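## Task

Remove a single wine glass from the rack and set it standing upright on the table, away from all other objects. The glass must not be thrown, let fall more than about a finger's width, or tip over while no gripper holds it; an impact comparable to falling a thumb's length may also count as failure. All remaining glasses must still hang straight in their curls afterwards.

## Robot and tools

Robot: two arms, left_arm and right_arm, each with a two-finger parallel gripper and a wrist camera. Bases in the scene frame: left_arm at (+0.018, +0.334, 0) m, right_arm at (-0.030, -0.355, 0) m, both nearly unrotated. A two-camera stand sits behind the arms. Cameras: cam_head_left, cam_head_right (fixed, on one bar), cam_left_wrist, cam_right_wrist, all 672x504.

Scene frame: origin at table-top height, halfway between the nominal bases; +x points out over the table, +z up, +y toward left_arm (arm names do not match image left/right). All reported positions, quaternions (wxyz) and offsets use this frame. A gripper's fingers point along its own +z and separate along its own y. end_effector_position is the point between the pads, roughly 1 cm short of the fingertips. Reported poses can be off by a few cm, worse at long reach.

execute_actions(actions, cameras): actions is a list of actions; each action is a table of 1 to 15 rows, one row per 1/30 s step; a short table repeats its final row to fill 15 steps. Every row is one list of 14 numbers covering both arms, each in [-1, 1]: left dx, dy, dz, rx, ry, rz, opening, then right dx, dy, dz, rx, ry, rz, opening. The six pose numbers are offsets, not poses: measured from that arm's Hand target as it was when the action began, along scene axes, with rotation (rx, ry, rz as one rotation vector) about the Hand target's position. Scale: 1.0 = 0.6 m or 180 degrees. Every row counts from the action's start, so a repeated offset keeps moving the arm. Six zeros re-request the current Hand target. opening is absolute: +1 fully open (0.094 m), -1 closed. Images come only if actions is empty or cameras names them (["all"] for all).

move(target, speed, blend, opening_speed, grip_force, blocking, cameras): target is one 14-number row (same layout and offset meaning as above) or a list of up to 15 such rows; every row in a list counts from the same starting Hand targets, not from the previous row. speed: m/s, 0.002 to 2.9, default 0.25 (turns up to twice that in rad/s); one value or one per target. blend: metres of corner rounding per target; 0 stops at each. opening_speed: rate of the commanded opening, per second on the -1..+1 scale, at least 0.2; use it to close gently on glass. grip_force: newtons per pad, 10 to 50, one value or one per arm; persists until changed; lower force closes slowly. blocking=false returns after about 0.5 s while the move continues. Paths are straight, don't avoid obstacles or the other arm, last 0.5 to 10 s, and faster moves stray and hit harder. Avoid routing a gripper close to its own base; go around it. The result adds a move: line giving the ending (done, off_target, moving, held, fault) and any limits (paced = pose clipped, held = steps withheld). An arm not named in the ending is done, within 10 mm and 2 degrees.

wait(seconds 0 to 10) lets time pass holding commands. stop brakes a running move. zoom_image(camera, region [x0, y0, x1, y1] in pixels, at most 504 by 504) enlarges part of that camera's latest image. read_manual(section "licences") gives licence text only. finished_scene(scene 1 or 2) ends the scene irreversibly; later calls go to the next scene.

Result lines: end_effector_position and end_effector_quat_wxyz per arm; Hand target (last commanded pose after clipping, the base for next offsets); Tool commands; grip_measured (measured opening on the command scale, reads up to ~2.5 mm wide when empty, narrower than a held hard part); grip_effort_nm (gripper motor effort, negative = closing, not a pad force); Joint positions (last value is opening in metres); joint torques; Joint velocities, possibly shown as within noise; step readings of positions after action calls; MOTOR HOT at 75 °C and OVER-TEMPERATURE FAULT at 90 °C, when that arm folds up and idles for the rest of the scene.

Behaviour to expect: each step the commanded orientation is clipped to within 40 degrees of the measured one. Friction and gravity leave grippers short, low or tilted, and tiny moves may not happen or go sideways; check position and tilt after each move and correct. If a gripper rests short, send the gap as an offset. A blocked arm keeps pushing until you command its target back past the gripper. Sending 0 as an opening is a real command, so resend the current opening to leave a gripper alone. Pad squeeze rises about 1 N per 0.001 below first-touch reading, then can jump to the force limit; close slowly and with low grip_force on glasses. To release, command an opening clearly above grip_measured.

Avoid: dropping or throwing a glass, setting it down hard, knocking the other glasses, anything leaving the table, the two grippers or wrist cameras touching or pressing each other, camera cables touching things, hard hits on fixed objects, holding loads or outstretched poses long (motor heat), and arm stops. Finish only when the glass stands on its own.

Each tool is called after ">>>" by a JSON object that holds its "fn" and its "kwargs", one argument or row to a line.

## Session

>>> {"fn": "execute_actions", "kwargs": {
  "actions": []
}}

Scene clock: 0.00 s.
left_arm: end_effector_position=(+0.4312, +0.3339, +0.0420) grip_measured=+1.000 grip_effort_nm=n/a end_effector_quat_wxyz=(+0.500, -0.024, +0.864, +0.043) | right_arm: end_effector_position=(+0.3964, -0.3676, +0.0680) grip_measured=+1.000 grip_effort_nm=n/a end_effector_quat_wxyz=(+0.550, +0.015, +0.829, -0.098)
Joint positions: left_arm=[-0.089 1.718 0.499 0.694 -0.155 -0.031 0.094] | right_arm=[0.071 1.738 0.5 0.841 0.243 -0.057 0.094]
Joint velocities: within noise
Joint torques (N m): no reading
Heat: left arm: 32 °C; right arm: 37 °C.
Hand target: left_arm +0.4356, +0.3336, +0.0505; +0.511, -0.025, +0.858, +0.042 | right_arm +0.4007, -0.3673, +0.0790; +0.564, +0.017, +0.820, -0.097
Tool commands: left_gripper/opening=+1.0 right_gripper/opening=+1.0

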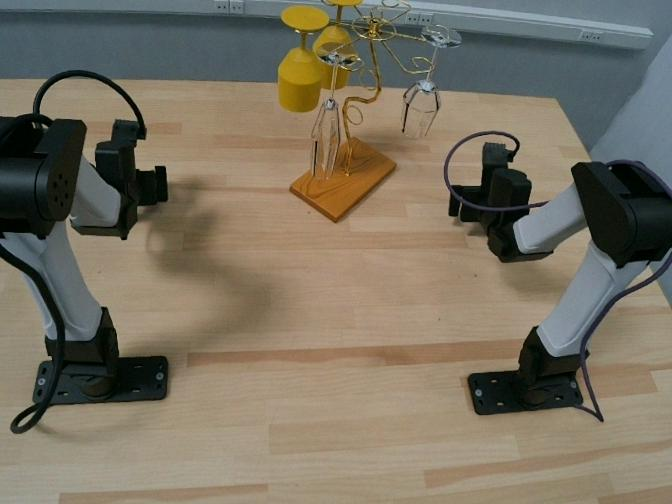

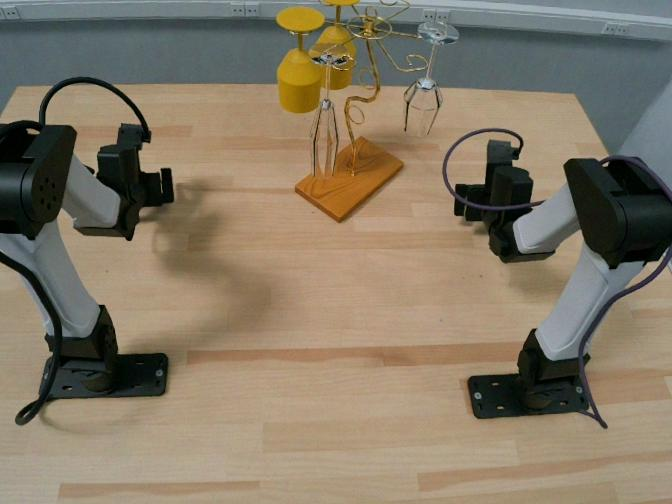

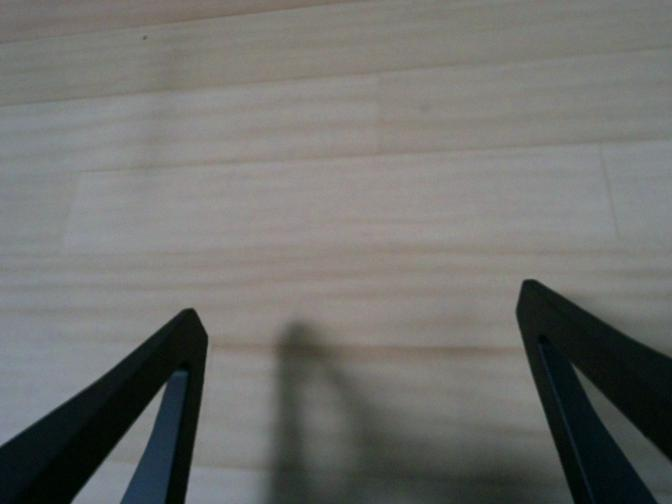

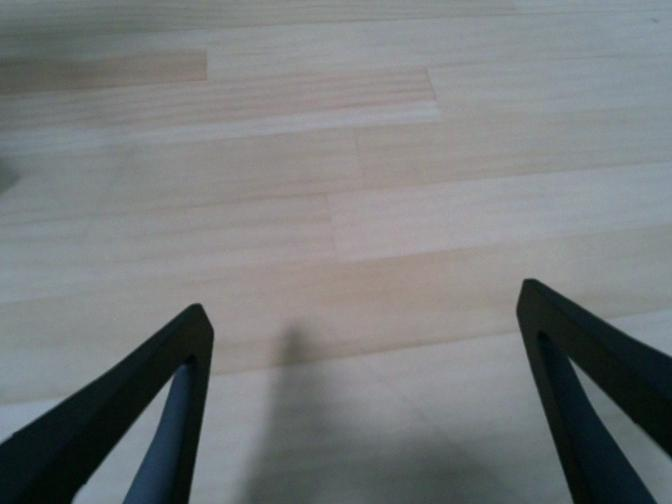

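>>> {"fn": "zoom_image", "kwargs": {
  "camera": "cam_head_left",
  "region": [250, 0, 490, 230]
}}

>>> {"fn": "zoom_image", "kwargs": {
  "camera": "cam_head_right",
  "region": [250, 0, 490, 230]
}}

Scaled by 2.100 from the camera's 672x504 image, which has a finer 960x720 frame.

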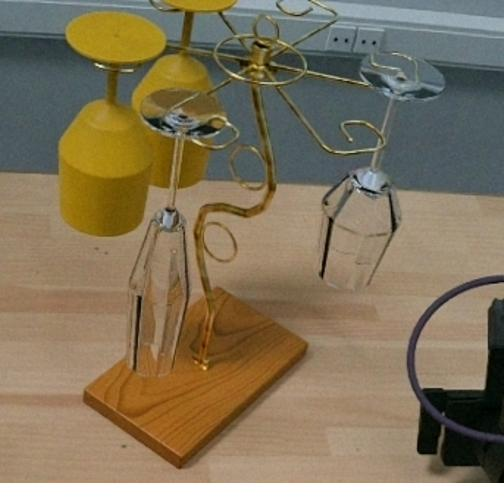

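Scaled by 2.100 from the camera's 672x504 image, which has a finer 960x720 frame.

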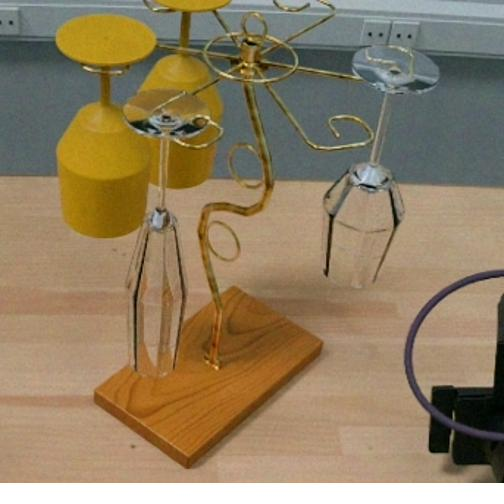

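>>> {"fn": "zoom_image", "kwargs": {
  "camera": "cam_head_left",
  "region": [300, 0, 480, 110]
}}

>>> {"fn": "zoom_image", "kwargs": {
  "camera": "cam_head_right",
  "region": [300, 0, 480, 110]
}}

>>> {"fn": "zoom_image", "kwargs": {
  "camera": "cam_head_left",
  "region": [270, 0, 390, 90]
}}

Scaled by 2.800 from the camera's 672x504 image, which has a finer 960x720 frame.

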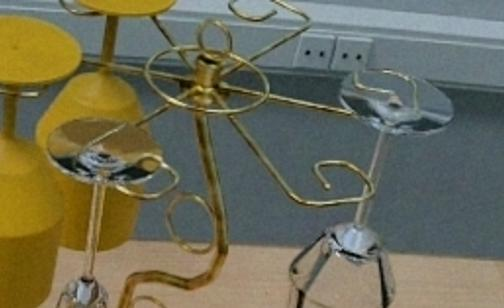

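Scaled by 2.800 from the camera's 672x504 image, which has a finer 960x720 frame.

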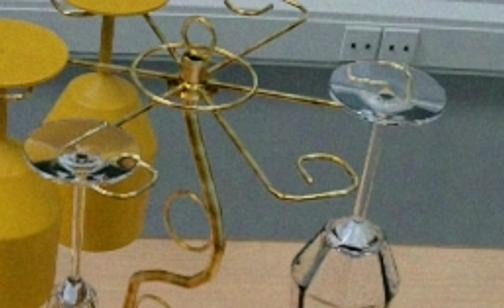

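Scaled by 4.200 from the camera's 672x504 image, which has a finer 960x720 frame.

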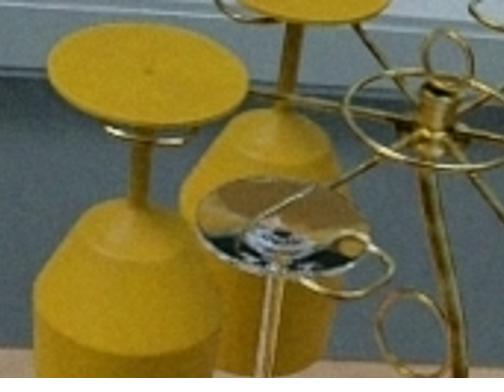

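>>> {"fn": "zoom_image", "kwargs": {
  "camera": "cam_head_left",
  "region": [420, 90, 672, 290]
}}

>>> {"fn": "zoom_image", "kwargs": {
  "camera": "cam_head_left",
  "region": [0, 50, 252, 260]
}}

>>> {"fn": "zoom_image", "kwargs": {
  "camera": "cam_head_left",
  "region": [280, 80, 410, 230]
}}

>>> {"fn": "zoom_image", "kwargs": {
  "camera": "cam_head_right",
  "region": [280, 80, 410, 230]
}}

Scaled by 2.000 from the camera's 672x504 image, which has a finer 960x720 frame.

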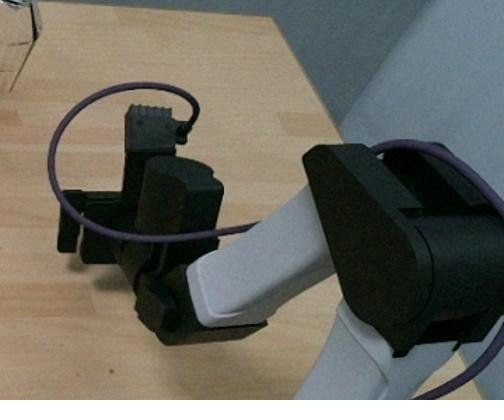

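Scaled by 2.000 from the camera's 672x504 image, which has a finer 960x720 frame.

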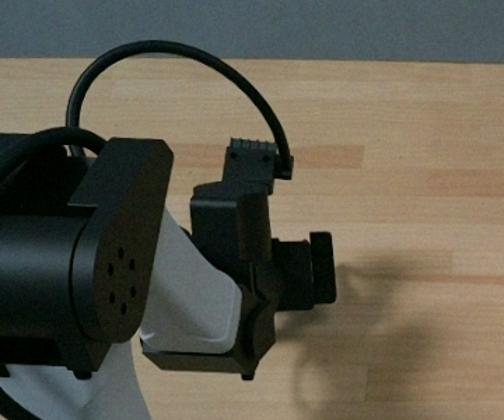

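Scaled by 3.360 from the camera's 672x504 image, which has a finer 960x720 frame.

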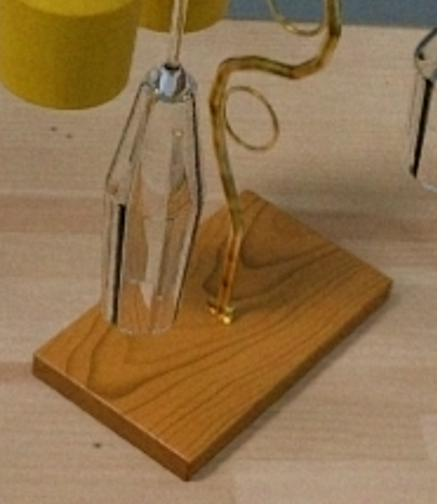

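Scaled by 3.360 from the camera's 672x504 image, which has a finer 960x720 frame.

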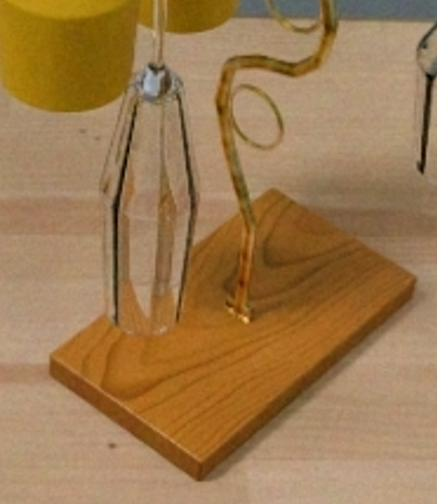

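>>> {"fn": "move", "kwargs": {
  "target": [-0.276, -0.3893, 0.5825, -0.0698, -0.1475, -0.2752, 1.0, -0.2095, 0.4988, 0.1933, 0.0564, -0.1089, 0.1614, 1.0],
  "speed": 0.35,
  "cameras": ["all"]
}}

Scene clock: 21.73 s.
left_arm: end_effector_position=(+0.2725, +0.1019, +0.3856) grip_measured=+1.000 grip_effort_nm=0.04 end_effector_quat_wxyz=(+0.644, +0.267, +0.665, -0.267) | right_arm: end_effector_position=(+0.2711, -0.0726, +0.1829) grip_measured=+1.000 grip_effort_nm=-0.01 end_effector_quat_wxyz=(+0.683, -0.136, +0.707, +0.118)
Joint positions: left_arm=[-0.727 0.897 0.95 -0.082 0.072 -0.009 0.094] | right_arm=[1.013 1.551 0.491 1.012 0.649 0.009 0.094]
Joint torques (N m): left_arm=[-0.59 -1.13 11.73 2.1 0.09 0.19] | right_arm=[-0.05 -4.22 7.53 2.4 0.1 0.01]
Heat: left arm: 38 °C; right arm: 41 °C.
Hand target: left_arm +0.2700, +0.1001, +0.4002; +0.654, +0.271, +0.653, -0.271 | right_arm +0.2750, -0.0680, +0.1949; +0.696, -0.123, +0.697, +0.123
Off the commanded pose: left_arm 0.015 m, 2 deg | right_arm 0.013 m, 2 deg.
move: off_target (left_arm, right_arm)
camera_calibration:
cam_left_wrist: T_world_to_cam=[[-0.702719, -0.70388, -0.103631, 0.308337], [-0.408918, 0.518778, -0.75077, 0.370724], [0.582213, -0.485204, -0.652384, 0.252716], [0, 0, 0, 1]] pos_world=[0.221135, 0.147328, 0.47515]
cam_right_wrist: T_world_to_cam=[[0.330038, -0.938633, -0.100215, -0.132769], [-0.669768, -0.158035, -0.725559, 0.319518], [0.665196, 0.306583, -0.680824, 0.0785388], [0, 0, 0, 1]] pos_world=[0.205578, -0.0982046, 0.271995]

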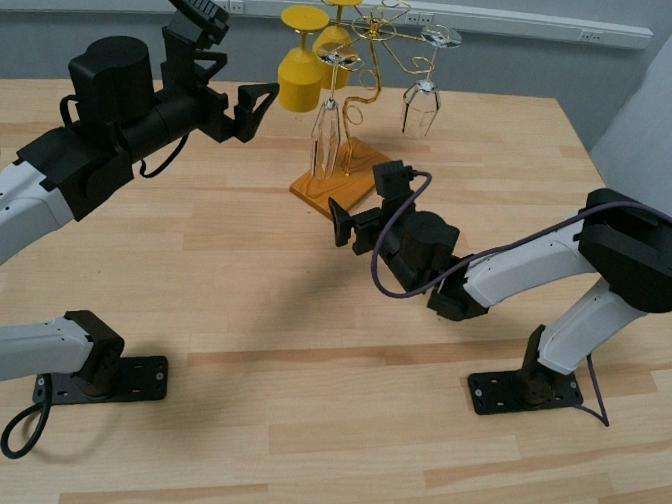

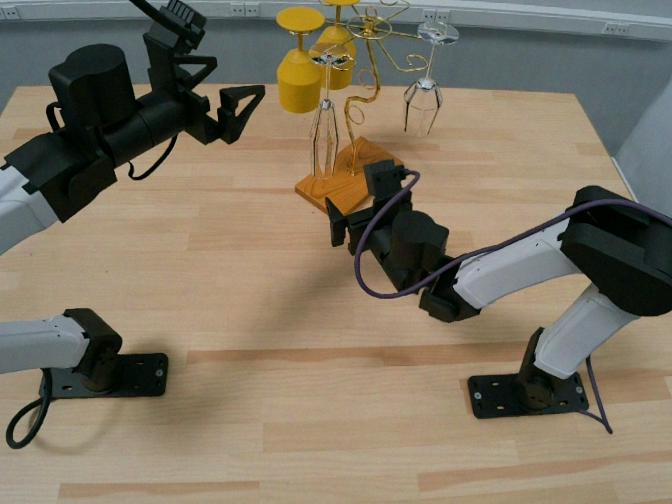

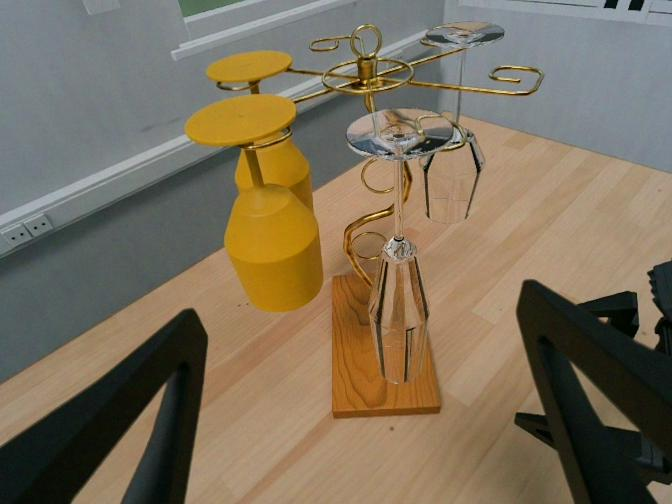

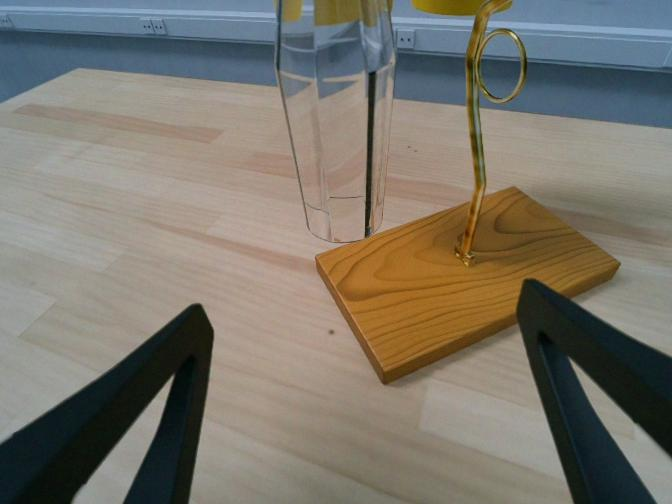

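>>> {"fn": "zoom_image", "kwargs": {
  "camera": "cam_right_wrist",
  "region": [240, 0, 520, 280]
}}

>>> {"fn": "zoom_image", "kwargs": {
  "camera": "cam_left_wrist",
  "region": [320, 10, 560, 190]
}}

>>> {"fn": "zoom_image", "kwargs": {
  "camera": "cam_left_wrist",
  "region": [330, 90, 490, 210]
}}

Scaled by 1.800 from the camera's 672x504 image, which has a finer 960x720 frame.

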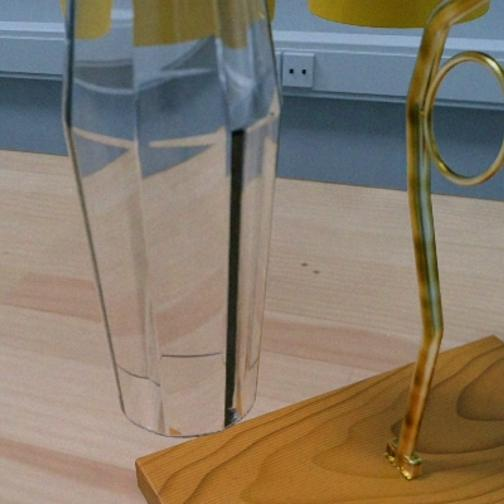

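Scaled by 2.100 from the camera's 672x504 image, which has a finer 960x720 frame.

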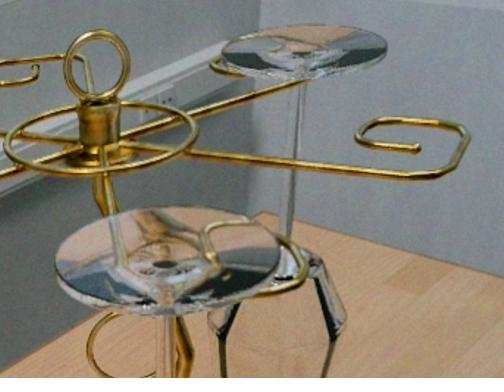

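Scaled by 3.150 from the camera's 672x504 image, which has a finer 960x720 frame.

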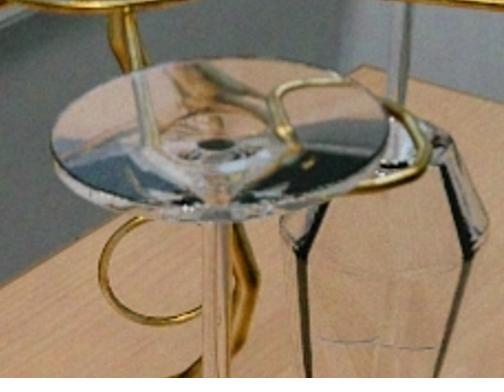

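>>> {"fn": "zoom_image", "kwargs": {
  "camera": "cam_left_wrist",
  "region": [310, 220, 470, 430]
}}

>>> {"fn": "zoom_image", "kwargs": {
  "camera": "cam_head_left",
  "region": [270, 20, 480, 260]
}}

>>> {"fn": "zoom_image", "kwargs": {
  "camera": "cam_head_right",
  "region": [270, 20, 480, 260]
}}

Scaled by 2.400 from the camera's 672x504 image, which has a finer 960x720 frame.

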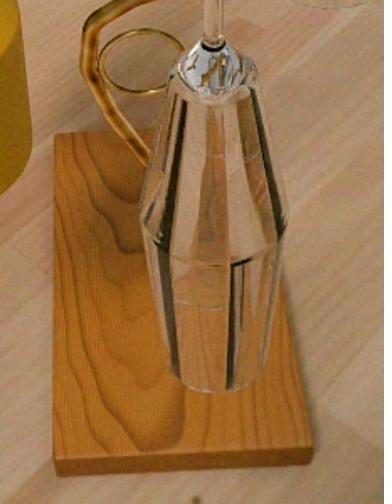

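Scaled by 2.100 from the camera's 672x504 image, which has a finer 960x720 frame.

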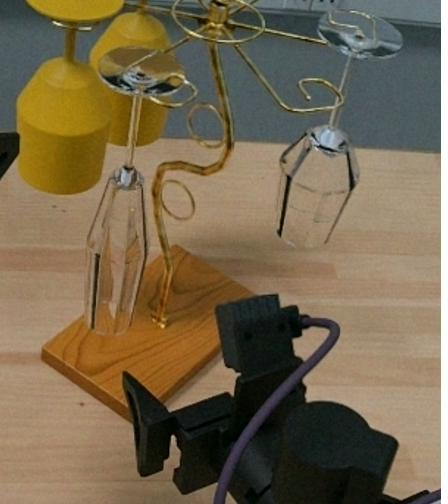

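Scaled by 2.100 from the camera's 672x504 image, which has a finer 960x720 frame.

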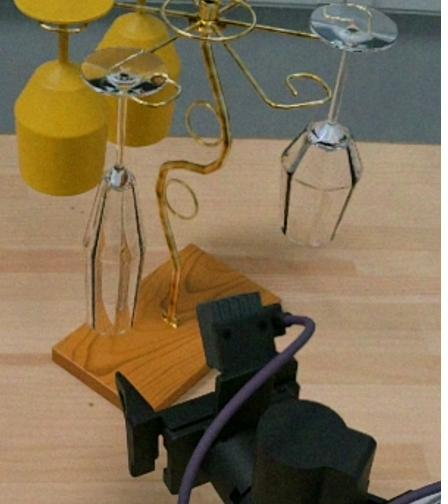

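>>> {"fn": "move", "kwargs": {
  "target": [0, 0, 0, 0, 0, 0, 1.0, 0.095, 0.0377, 0.037, 0.0171, -0.047, 0, 1.0],
  "speed": 0.15,
  "cameras": ["cam_left_wrist", "cam_right_wrist", "cam_head_left"]
}}

Scene clock: 34.13 s.
left_arm: end_effector_position=(+0.2725, +0.1019, +0.3855) grip_measured=+1.000 grip_effort_nm=0.04 end_effector_quat_wxyz=(+0.644, +0.268, +0.666, -0.267) | right_arm: end_effector_position=(+0.3273, -0.0506, +0.2057) grip_measured=+1.000 grip_effort_nm=-0.01 end_effector_quat_wxyz=(+0.737, -0.118, +0.655, +0.121)
Joint positions: left_arm=[-0.727 0.897 0.95 -0.083 0.072 -0.009 0.094] | right_arm=[0.905 1.801 0.679 1.257 0.557 -0.088 0.094]
Joint torques (N m): left_arm=[-0.55 -1.44 11.63 2.12 0.02 0.19] | right_arm=[-0.83 -6.32 7.5 2.49 -0.24 -0.01]
Heat: left arm: 38 °C; right arm: 41 °C.
Hand target: left_arm +0.2700, +0.1001, +0.4002; +0.654, +0.271, +0.653, -0.271 | right_arm +0.3320, -0.0454, +0.2173; +0.748, -0.113, +0.640, +0.132
Off the commanded pose: left_arm 0.015 m, 2 deg | right_arm 0.013 m, 3 deg.
move: off_target (left_arm, right_arm)
camera_calibration:
cam_left_wrist: T_world_to_cam=[[-0.702745, -0.703854, -0.103626, 0.308326], [-0.409143, 0.518992, -0.7505, 0.370539], [0.582024, -0.485012, -0.652696, 0.252813], [0, 0, 0, 1]] pos_world=[0.221135, 0.147327, 0.47505]
cam_right_wrist: T_world_to_cam=[[0.326425, -0.93923, -0.106277, -0.125925], [-0.562172, -0.102522, -0.820641, 0.364306], [0.759875, 0.327624, -0.561474, -0.00457018], [0, 0, 0, 1]] pos_world=[0.24938, -0.0794259, 0.283016]
Images, in order (width x height): cam_head_left 672x504, cam_left_wrist 672x504, cam_right_wrist 672x504.

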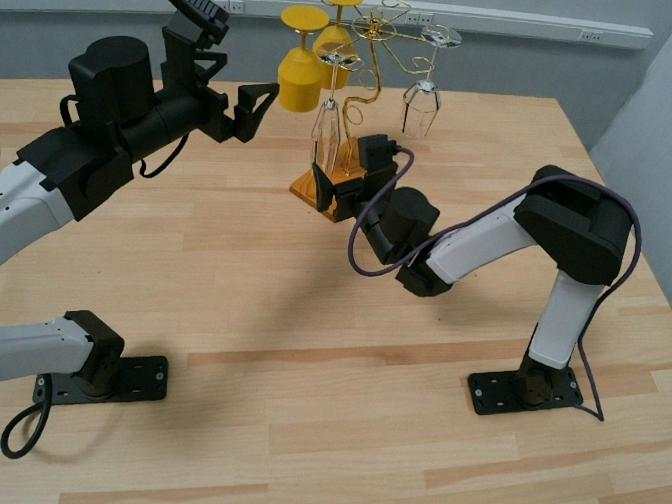

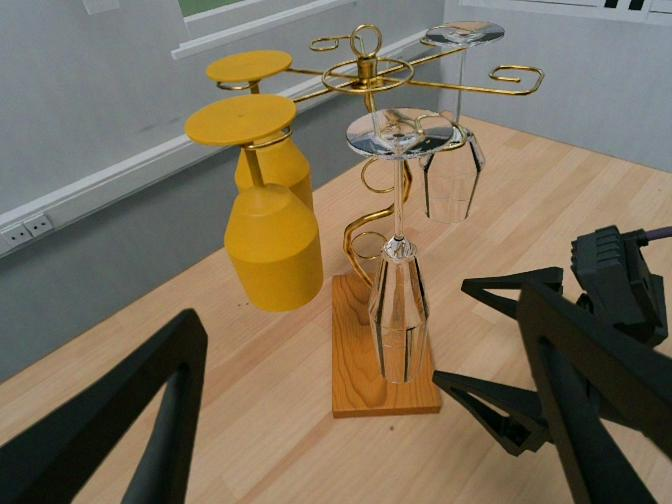

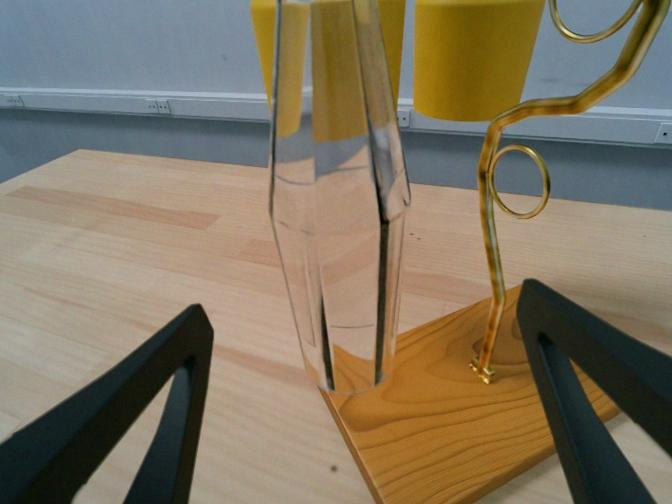

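>>> {"fn": "zoom_image", "kwargs": {
  "camera": "cam_head_left",
  "region": [280, 110, 440, 250]
}}

>>> {"fn": "zoom_image", "kwargs": {
  "camera": "cam_left_wrist",
  "region": [360, 220, 540, 460]
}}

>>> {"fn": "zoom_image", "kwargs": {
  "camera": "cam_right_wrist",
  "region": [190, 0, 550, 420]
}}

Scaled by 3.150 from the camera's 672x504 image, which has a finer 960x720 frame.

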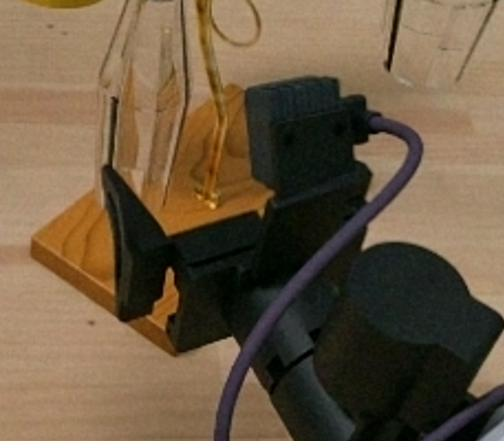

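Scaled by 2.100 from the camera's 672x504 image, which has a finer 960x720 frame.

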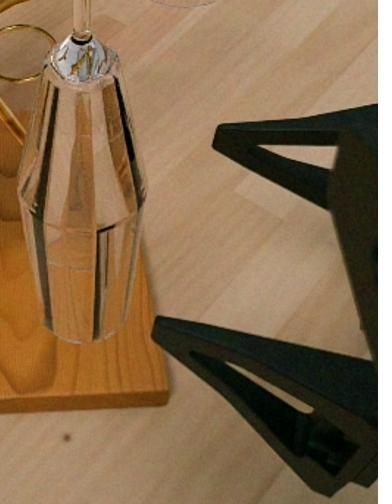

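Scaled by 1.200 from the camera's 672x504 image, which has a finer 960x720 frame.

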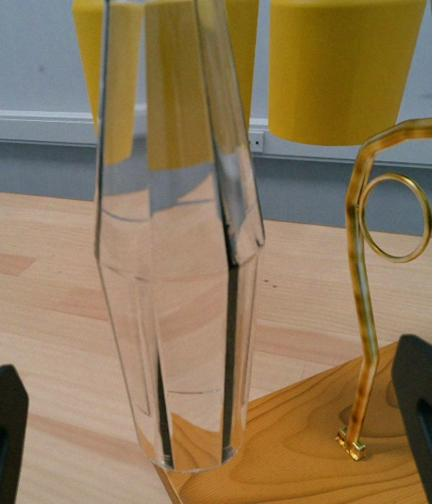

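>>> {"fn": "move", "kwargs": {
  "target": [0, 0, 0, 0, 0, 0, 1.0, 0.069, 0.0297, 0, 0, 0, 0, 1.0],
  "speed": 0.1,
  "cameras": ["cam_left_wrist", "cam_right_wrist", "cam_head_left"]
}}

Scene clock: 40.47 s.
left_arm: end_effector_position=(+0.2725, +0.1019, +0.3855) grip_measured=+1.000 grip_effort_nm=0.03 end_effector_quat_wxyz=(+0.644, +0.268, +0.666, -0.267) | right_arm: end_effector_position=(+0.3682, -0.0339, +0.2145) grip_measured=+1.000 grip_effort_nm=-0.01 end_effector_quat_wxyz=(+0.747, -0.112, +0.644, +0.124)
Joint positions: left_arm=[-0.727 0.897 0.95 -0.083 0.072 -0.009 0.094] | right_arm=[0.844 1.918 0.854 1.232 0.5 -0.088 0.094]
Joint torques (N m): left_arm=[-0.7 -1.39 11.88 2.13 0.03 0.19] | right_arm=[-0.66 -7.58 7.77 1.97 -0.3 0.1]
Heat: left arm: 39 °C; right arm: 41 °C.
Hand target: left_arm +0.2700, +0.1001, +0.4002; +0.654, +0.271, +0.653, -0.271 | right_arm +0.3734, -0.0277, +0.2173; +0.748, -0.113, +0.640, +0.132
Off the commanded pose: left_arm 0.015 m, 2 deg | right_arm 0.009 m, 1 deg.
move: off_target (left_arm)
camera_calibration:
cam_left_wrist: T_world_to_cam=[[-0.702745, -0.703854, -0.103626, 0.308326], [-0.409143, 0.518992, -0.7505, 0.370539], [0.582024, -0.485012, -0.652696, 0.252813], [0, 0, 0, 1]] pos_world=[0.221135, 0.147327, 0.47505]
cam_right_wrist: T_world_to_cam=[[0.326009, -0.938313, -0.115264, -0.120566], [-0.539394, -0.0844902, -0.837804, 0.392185], [0.776384, 0.335305, -0.533665, -0.047988], [0, 0, 0, 1]] pos_world=[0.288105, -0.0639025, 0.289068]
Images, in order (width x height): cam_head_left 672x504, cam_left_wrist 672x504, cam_right_wrist 672x504.

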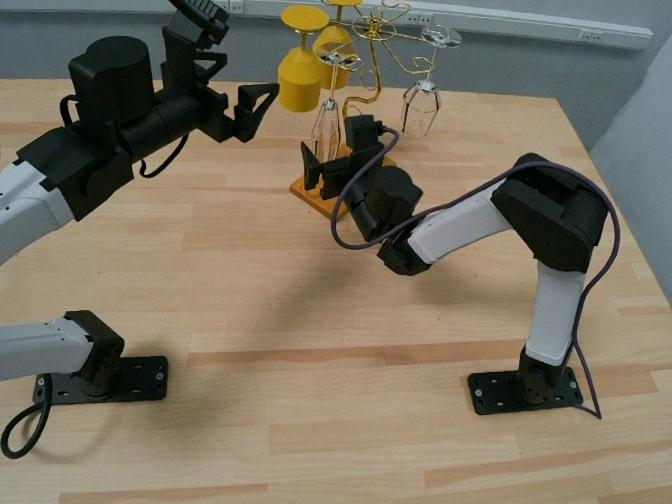

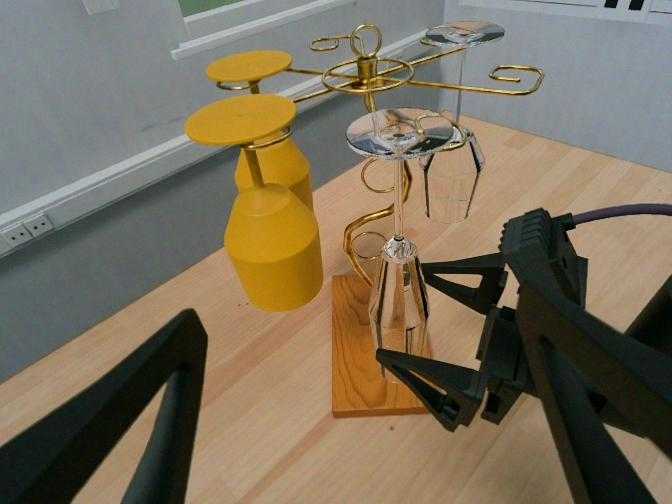

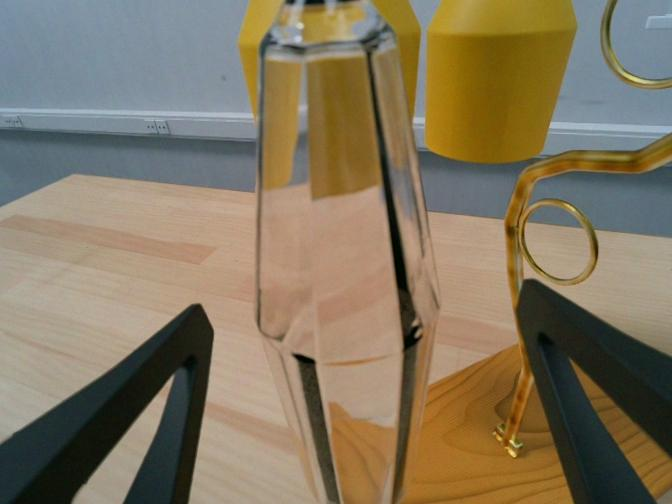

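>>> {"fn": "move", "kwargs": {
  "target": [0, 0, 0, 0, 0, 0, 1.0, 0.0035, 0.0055, -0.038, 0, 0, 0, 1.0],
  "speed": 0.1,
  "cameras": ["cam_left_wrist", "cam_right_wrist"]
}}

Scene clock: 42.03 s.
left_arm: end_effector_position=(+0.2725, +0.1019, +0.3855) grip_measured=+1.000 grip_effort_nm=0.04 end_effector_quat_wxyz=(+0.644, +0.268, +0.666, -0.267) | right_arm: end_effector_position=(+0.3719, -0.0296, +0.1844) grip_measured=+1.000 grip_effort_nm=-0.01 end_effector_quat_wxyz=(+0.737, -0.121, +0.654, +0.117)
Joint positions: left_arm=[-0.727 0.897 0.95 -0.083 0.072 -0.009 0.094] | right_arm=[0.844 2.001 0.854 1.278 0.499 -0.088 0.094]
Joint torques (N m): left_arm=[-0.59 -0.96 11.7 2.15 0.11 0.16] | right_arm=[-0.51 -8.08 7.09 2.46 -0.21 0.11]
Heat: left arm: 39 °C; right arm: 41 °C.
Hand target: left_arm +0.2700, +0.1001, +0.4002; +0.654, +0.271, +0.653, -0.271 | right_arm +0.3755, -0.0243, +0.1945; +0.748, -0.113, +0.640, +0.132
Off the commanded pose: left_arm 0.015 m, 2 deg | right_arm 0.012 m, 3 deg.
move: off_target (left_arm, right_arm)
camera_calibration:
cam_left_wrist: T_world_to_cam=[[-0.702745, -0.703854, -0.103626, 0.308326], [-0.409143, 0.518992, -0.7505, 0.370539], [0.582024, -0.485012, -0.652696, 0.252813], [0, 0, 0, 1]] pos_world=[0.221135, 0.147327, 0.47505]
cam_right_wrist: T_world_to_cam=[[0.324077, -0.941027, -0.0971736, -0.12388], [-0.559691, -0.107904, -0.821646, 0.373193], [0.762706, 0.320664, -0.561654, -0.0585615], [0, 0, 0, 1]] pos_world=[0.293685, -0.0575266, 0.261704]
Images, in order (width x height): cam_left_wrist 672x504, cam_right_wrist 672x504.

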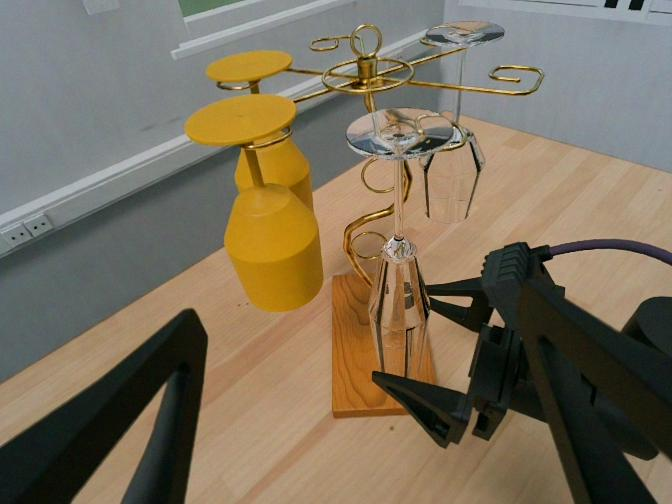

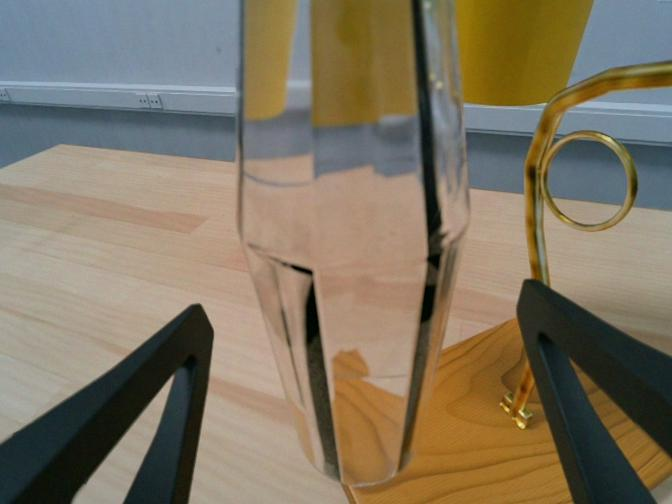

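>>> {"fn": "move", "kwargs": {
  "target": [
    [0, 0, 0, 0, 0, 0, 1.0, 0.0005, -0.0015, 0.018, 0, 0, 0, 1.0],
    [0, 0, 0, 0, 0, 0, 1.0, 0.0005, -0.0015, 0.018, 0, 0, 0, -0.1]
  ],
  "speed": 0.08,
  "opening_speed": 0.5,
  "grip_force": [50, 25],
  "cameras": ["cam_left_wrist", "cam_right_wrist"]
}}

Scene clock: 46.30 s.
left_arm: end_effector_position=(+0.2725, +0.1019, +0.3855) grip_measured=+1.000 grip_effort_nm=0.04 end_effector_quat_wxyz=(+0.644, +0.268, +0.666, -0.267) | right_arm: end_effector_position=(+0.3719, -0.0294, +0.1838) grip_measured=+0.053 grip_effort_nm=-0.53 end_effector_quat_wxyz=(+0.737, -0.121, +0.655, +0.117)
Joint positions: left_arm=[-0.727 0.897 0.95 -0.083 0.072 -0.009 0.094] | right_arm=[0.844 2.001 0.854 1.276 0.498 -0.087 0.049]
Joint torques (N m): left_arm=[-0.66 -1.11 11.66 2.14 0.03 0.18] | right_arm=[-0.72 -11.43 7.54 2.02 -0.21 0.11]
Heat: left arm: 39 °C; right arm: 42 °C.
Hand target: left_arm +0.2700, +0.1001, +0.4002; +0.654, +0.271, +0.653, -0.271 | right_arm +0.3758, -0.0253, +0.2053; +0.748, -0.113, +0.640, +0.132
Off the commanded pose: left_arm 0.015 m, 2 deg | right_arm 0.022 m, 3 deg.
grip_force (N): 50, 25
move: off_target (left_arm, right_arm); target 2's new opening was sent with right_arm's hand 0.022 m and 3 deg from that target
camera_calibration:
cam_left_wrist: T_world_to_cam=[[-0.702745, -0.703854, -0.103626, 0.308326], [-0.409143, 0.518992, -0.7505, 0.370539], [0.582024, -0.485012, -0.652696, 0.252813], [0, 0, 0, 1]] pos_world=[0.221135, 0.147327, 0.47505]
cam_right_wrist: T_world_to_cam=[[0.324678, -0.940885, -0.0965385, -0.124099], [-0.561254, -0.109503, -0.820367, 0.372977], [0.7613, 0.320538, -0.563629, -0.0580002], [0, 0, 0, 1]] pos_world=[0.293783, -0.0573295, 0.261307]
Images, in order (width x height): cam_left_wrist 672x504, cam_right_wrist 672x504.

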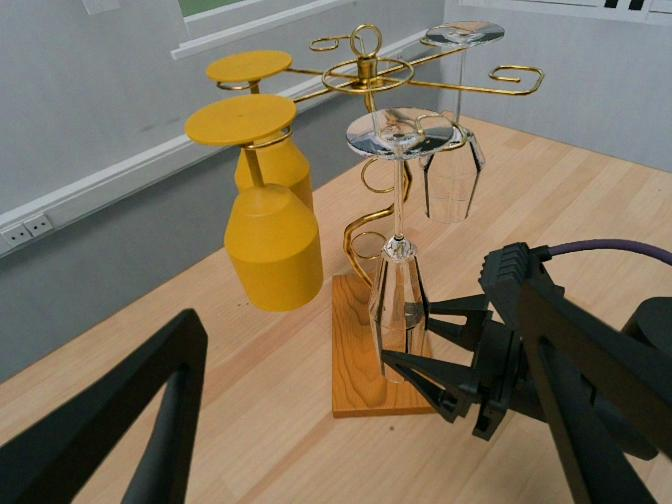

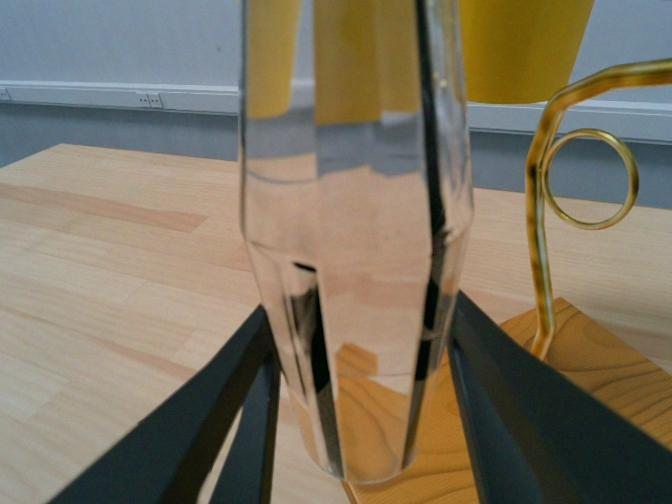

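>>> {"fn": "move", "kwargs": {
  "target": [0, 0, 0, 0, 0, 0, 1.0, 0, 0, 0.015, 0, 0, 0, -0.1],
  "speed": 0.05,
  "grip_force": [50, 30],
  "cameras": ["cam_left_wrist", "cam_right_wrist"]
}}

Scene clock: 48.07 s.
left_arm: end_effector_position=(+0.2725, +0.1019, +0.3855) grip_measured=+1.000 grip_effort_nm=0.03 end_effector_quat_wxyz=(+0.644, +0.268, +0.666, -0.267) | right_arm: end_effector_position=(+0.3733, -0.0279, +0.1837) grip_measured=+0.048 grip_effort_nm=-0.67 end_effector_quat_wxyz=(+0.734, -0.121, +0.657, +0.117)
Joint positions: left_arm=[-0.727 0.897 0.95 -0.083 0.072 -0.009 0.094] | right_arm=[0.844 2.001 0.864 1.259 0.498 -0.082 0.049]
Joint torques (N m): left_arm=[-0.73 -1.32 11.74 2.09 0.04 0.11] | right_arm=[-0.73 -14.12 7.45 1.85 -0.21 0.02]
Heat: left arm: 39 °C; right arm: 43 °C.
Hand target: left_arm +0.2700, +0.1001, +0.4002; +0.654, +0.271, +0.653, -0.271 | right_arm +0.3758, -0.0253, +0.2143; +0.748, -0.113, +0.640, +0.132
Off the commanded pose: left_arm 0.015 m, 2 deg | right_arm 0.031 m, 3 deg.
grip_force (N): 50, 30
move: off_target (left_arm, right_arm)
camera_calibration:
cam_left_wrist: T_world_to_cam=[[-0.702745, -0.703854, -0.103626, 0.308326], [-0.409143, 0.518992, -0.7505, 0.370539], [0.582024, -0.485012, -0.652696, 0.252813], [0, 0, 0, 1]] pos_world=[0.221135, 0.147327, 0.47505]
cam_right_wrist: T_world_to_cam=[[0.324554, -0.940784, -0.0979287, -0.122797], [-0.566477, -0.110417, -0.816647, 0.37513], [0.757476, 0.32052, -0.568768, -0.0573228], [0, 0, 0, 1]] pos_world=[0.295777, -0.0557312, 0.26172]
Images, in order (width x height): cam_left_wrist 672x504, cam_right_wrist 672x504.

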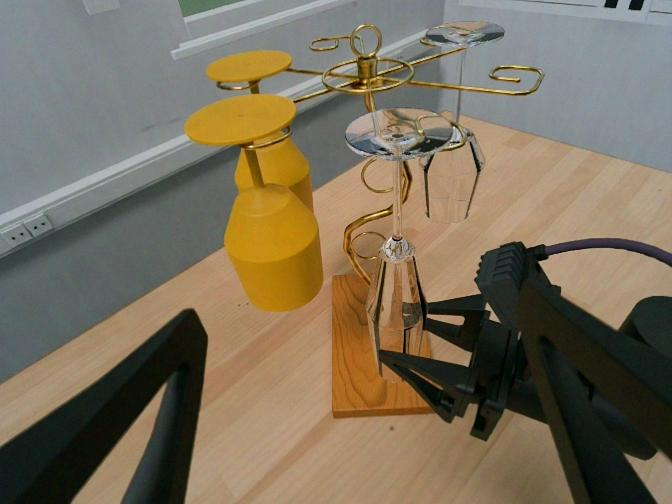

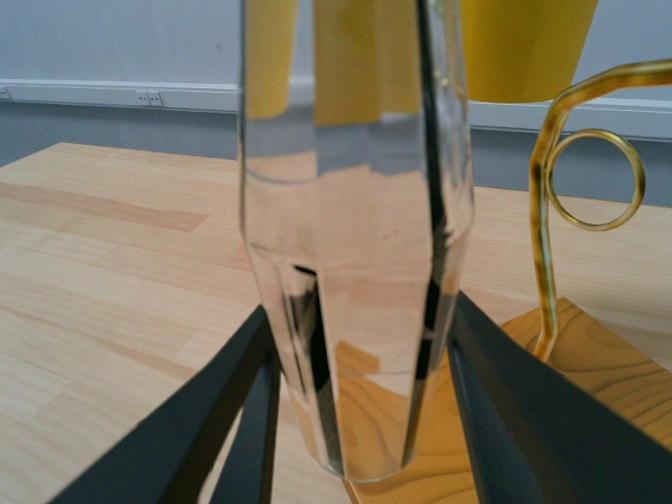

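>>> {"fn": "move", "kwargs": {
  "target": [0, 0, 0, 0, 0, 0, 1.0, -0.002, -0.002, 0.012, 0, 0, 0, -0.1],
  "speed": 0.04,
  "cameras": ["cam_left_wrist", "cam_right_wrist"]
}}

Scene clock: 49.10 s.
left_arm: end_effector_position=(+0.2725, +0.1019, +0.3855) grip_measured=+1.000 grip_effort_nm=0.03 end_effector_quat_wxyz=(+0.644, +0.268, +0.666, -0.267) | right_arm: end_effector_position=(+0.3730, -0.0282, +0.1853) grip_measured=+0.048 grip_effort_nm=-0.67 end_effector_quat_wxyz=(+0.730, -0.125, +0.662, +0.114)
Joint positions: left_arm=[-0.727 0.897 0.95 -0.083 0.072 -0.009 0.094] | right_arm=[0.844 1.982 0.864 1.224 0.498 -0.081 0.049]
Joint torques (N m): left_arm=[-0.72 -1.13 11.81 2.08 0.1 0.1] | right_arm=[-0.68 -14.58 7.39 1.94 -0.2 0.01]
Heat: left arm: 39 °C; right arm: 43 °C.
Hand target: left_arm +0.2700, +0.1001, +0.4002; +0.654, +0.271, +0.653, -0.271 | right_arm +0.3746, -0.0264, +0.2215; +0.749, -0.113, +0.640, +0.132
Off the commanded pose: left_arm 0.015 m, 2 deg | right_arm 0.036 m, 4 deg.
grip_force (N): 50, 30
move: off_target (left_arm, right_arm)
camera_calibration:
cam_left_wrist: T_world_to_cam=[[-0.702745, -0.703854, -0.103626, 0.308326], [-0.409143, 0.518992, -0.7505, 0.370539], [0.582024, -0.485012, -0.652696, 0.252813], [0, 0, 0, 1]] pos_world=[0.221135, 0.147327, 0.47505]
cam_right_wrist: T_world_to_cam=[[0.32372, -0.941724, -0.0914418, -0.123781], [-0.575217, -0.119151, -0.809276, 0.377897], [0.751219, 0.314578, -0.580267, -0.0518165], [0, 0, 0, 1]] pos_world=[0.296369, -0.0552398, 0.264437]
Images, in order (width x height): cam_left_wrist 672x504, cam_right_wrist 672x504.

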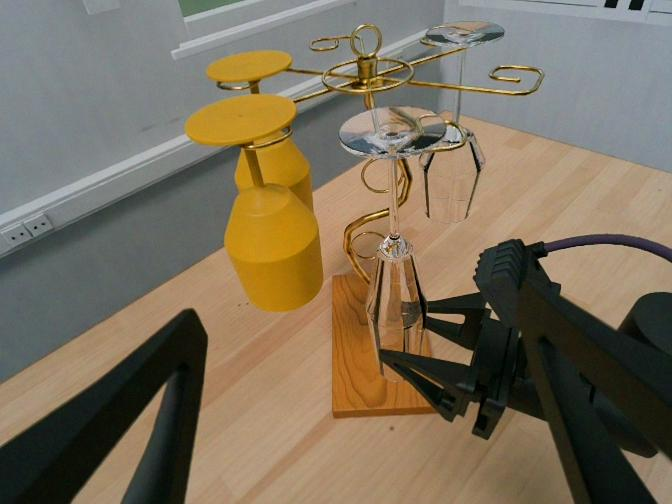

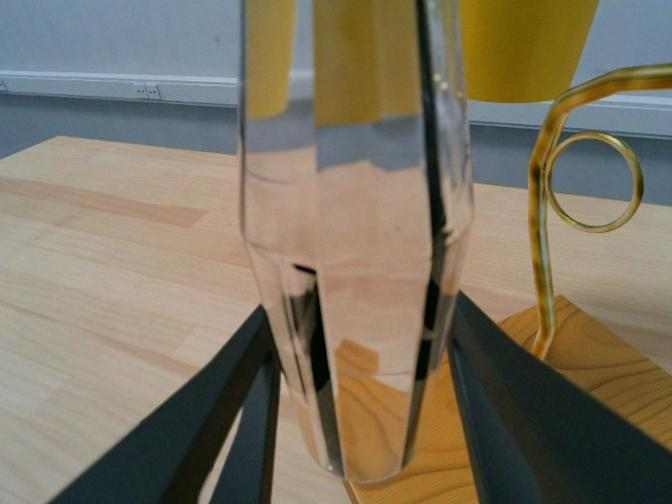

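>>> {"fn": "move", "kwargs": {
  "target": [0, 0, 0, 0, 0, 0, 1.0, -0.003, -0.001, 0.014, 0.006, -0.0165, 0, -0.1],
  "speed": 0.04,
  "cameras": ["cam_left_wrist", "cam_right_wrist"]
}}

Scene clock: 50.77 s.
left_arm: end_effector_position=(+0.2725, +0.1019, +0.3854) grip_measured=+1.000 grip_effort_nm=0.03 end_effector_quat_wxyz=(+0.643, +0.268, +0.666, -0.267) | right_arm: end_effector_position=(+0.3728, -0.0282, +0.1875) grip_measured=+0.048 grip_effort_nm=-0.67 end_effector_quat_wxyz=(+0.734, -0.130, +0.658, +0.109)
Joint positions: left_arm=[-0.727 0.897 0.95 -0.083 0.072 -0.009 0.094] | right_arm=[0.844 1.982 0.864 1.232 0.497 -0.103 0.049]
Joint torques (N m): left_arm=[-0.54 -1.29 11.64 2.15 0.08 0.22] | right_arm=[-0.68 -12.98 7.04 2.79 -0.27 -0.02]
Heat: left arm: 39 °C; right arm: 44 °C.
Hand target: left_arm +0.2700, +0.1001, +0.4001; +0.654, +0.271, +0.653, -0.271 | right_arm +0.3729, -0.0270, +0.2299; +0.766, -0.109, +0.619, +0.135
Off the commanded pose: left_arm 0.015 m, 2 deg | right_arm 0.042 m, 7 deg.
grip_force (N): 50, 30
move: off_target (left_arm, right_arm)
camera_calibration:
cam_left_wrist: T_world_to_cam=[[-0.702747, -0.70386, -0.103576, 0.308304], [-0.40941, 0.519163, -0.750236, 0.370447], [0.581834, -0.484821, -0.653007, 0.252974], [0, 0, 0, 1]] pos_world=[0.221135, 0.147327, 0.47505]
cam_right_wrist: T_world_to_cam=[[0.323832, -0.943227, -0.0738613, -0.126864], [-0.564303, -0.129896, -0.815284, 0.376222], [0.759404, 0.305695, -0.574331, -0.0547718], [0, 0, 0, 1]] pos_world=[0.29498, -0.0540484, 0.265901]
Images, in order (width x height): cam_left_wrist 672x504, cam_right_wrist 672x504.

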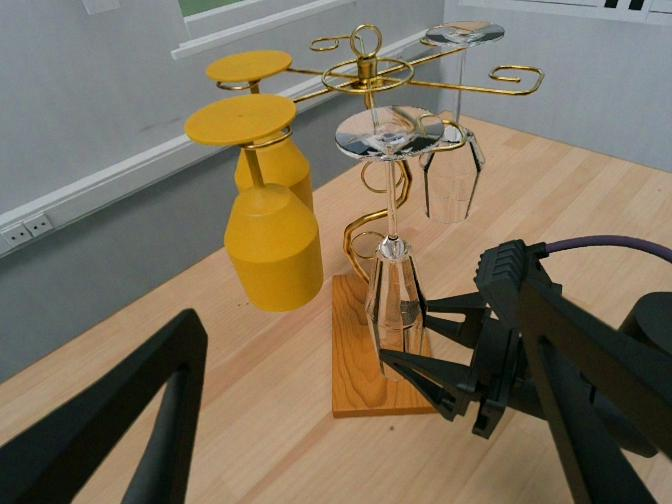

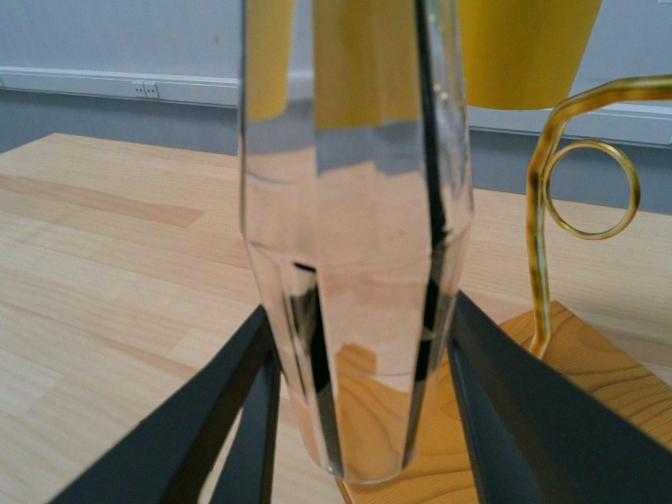

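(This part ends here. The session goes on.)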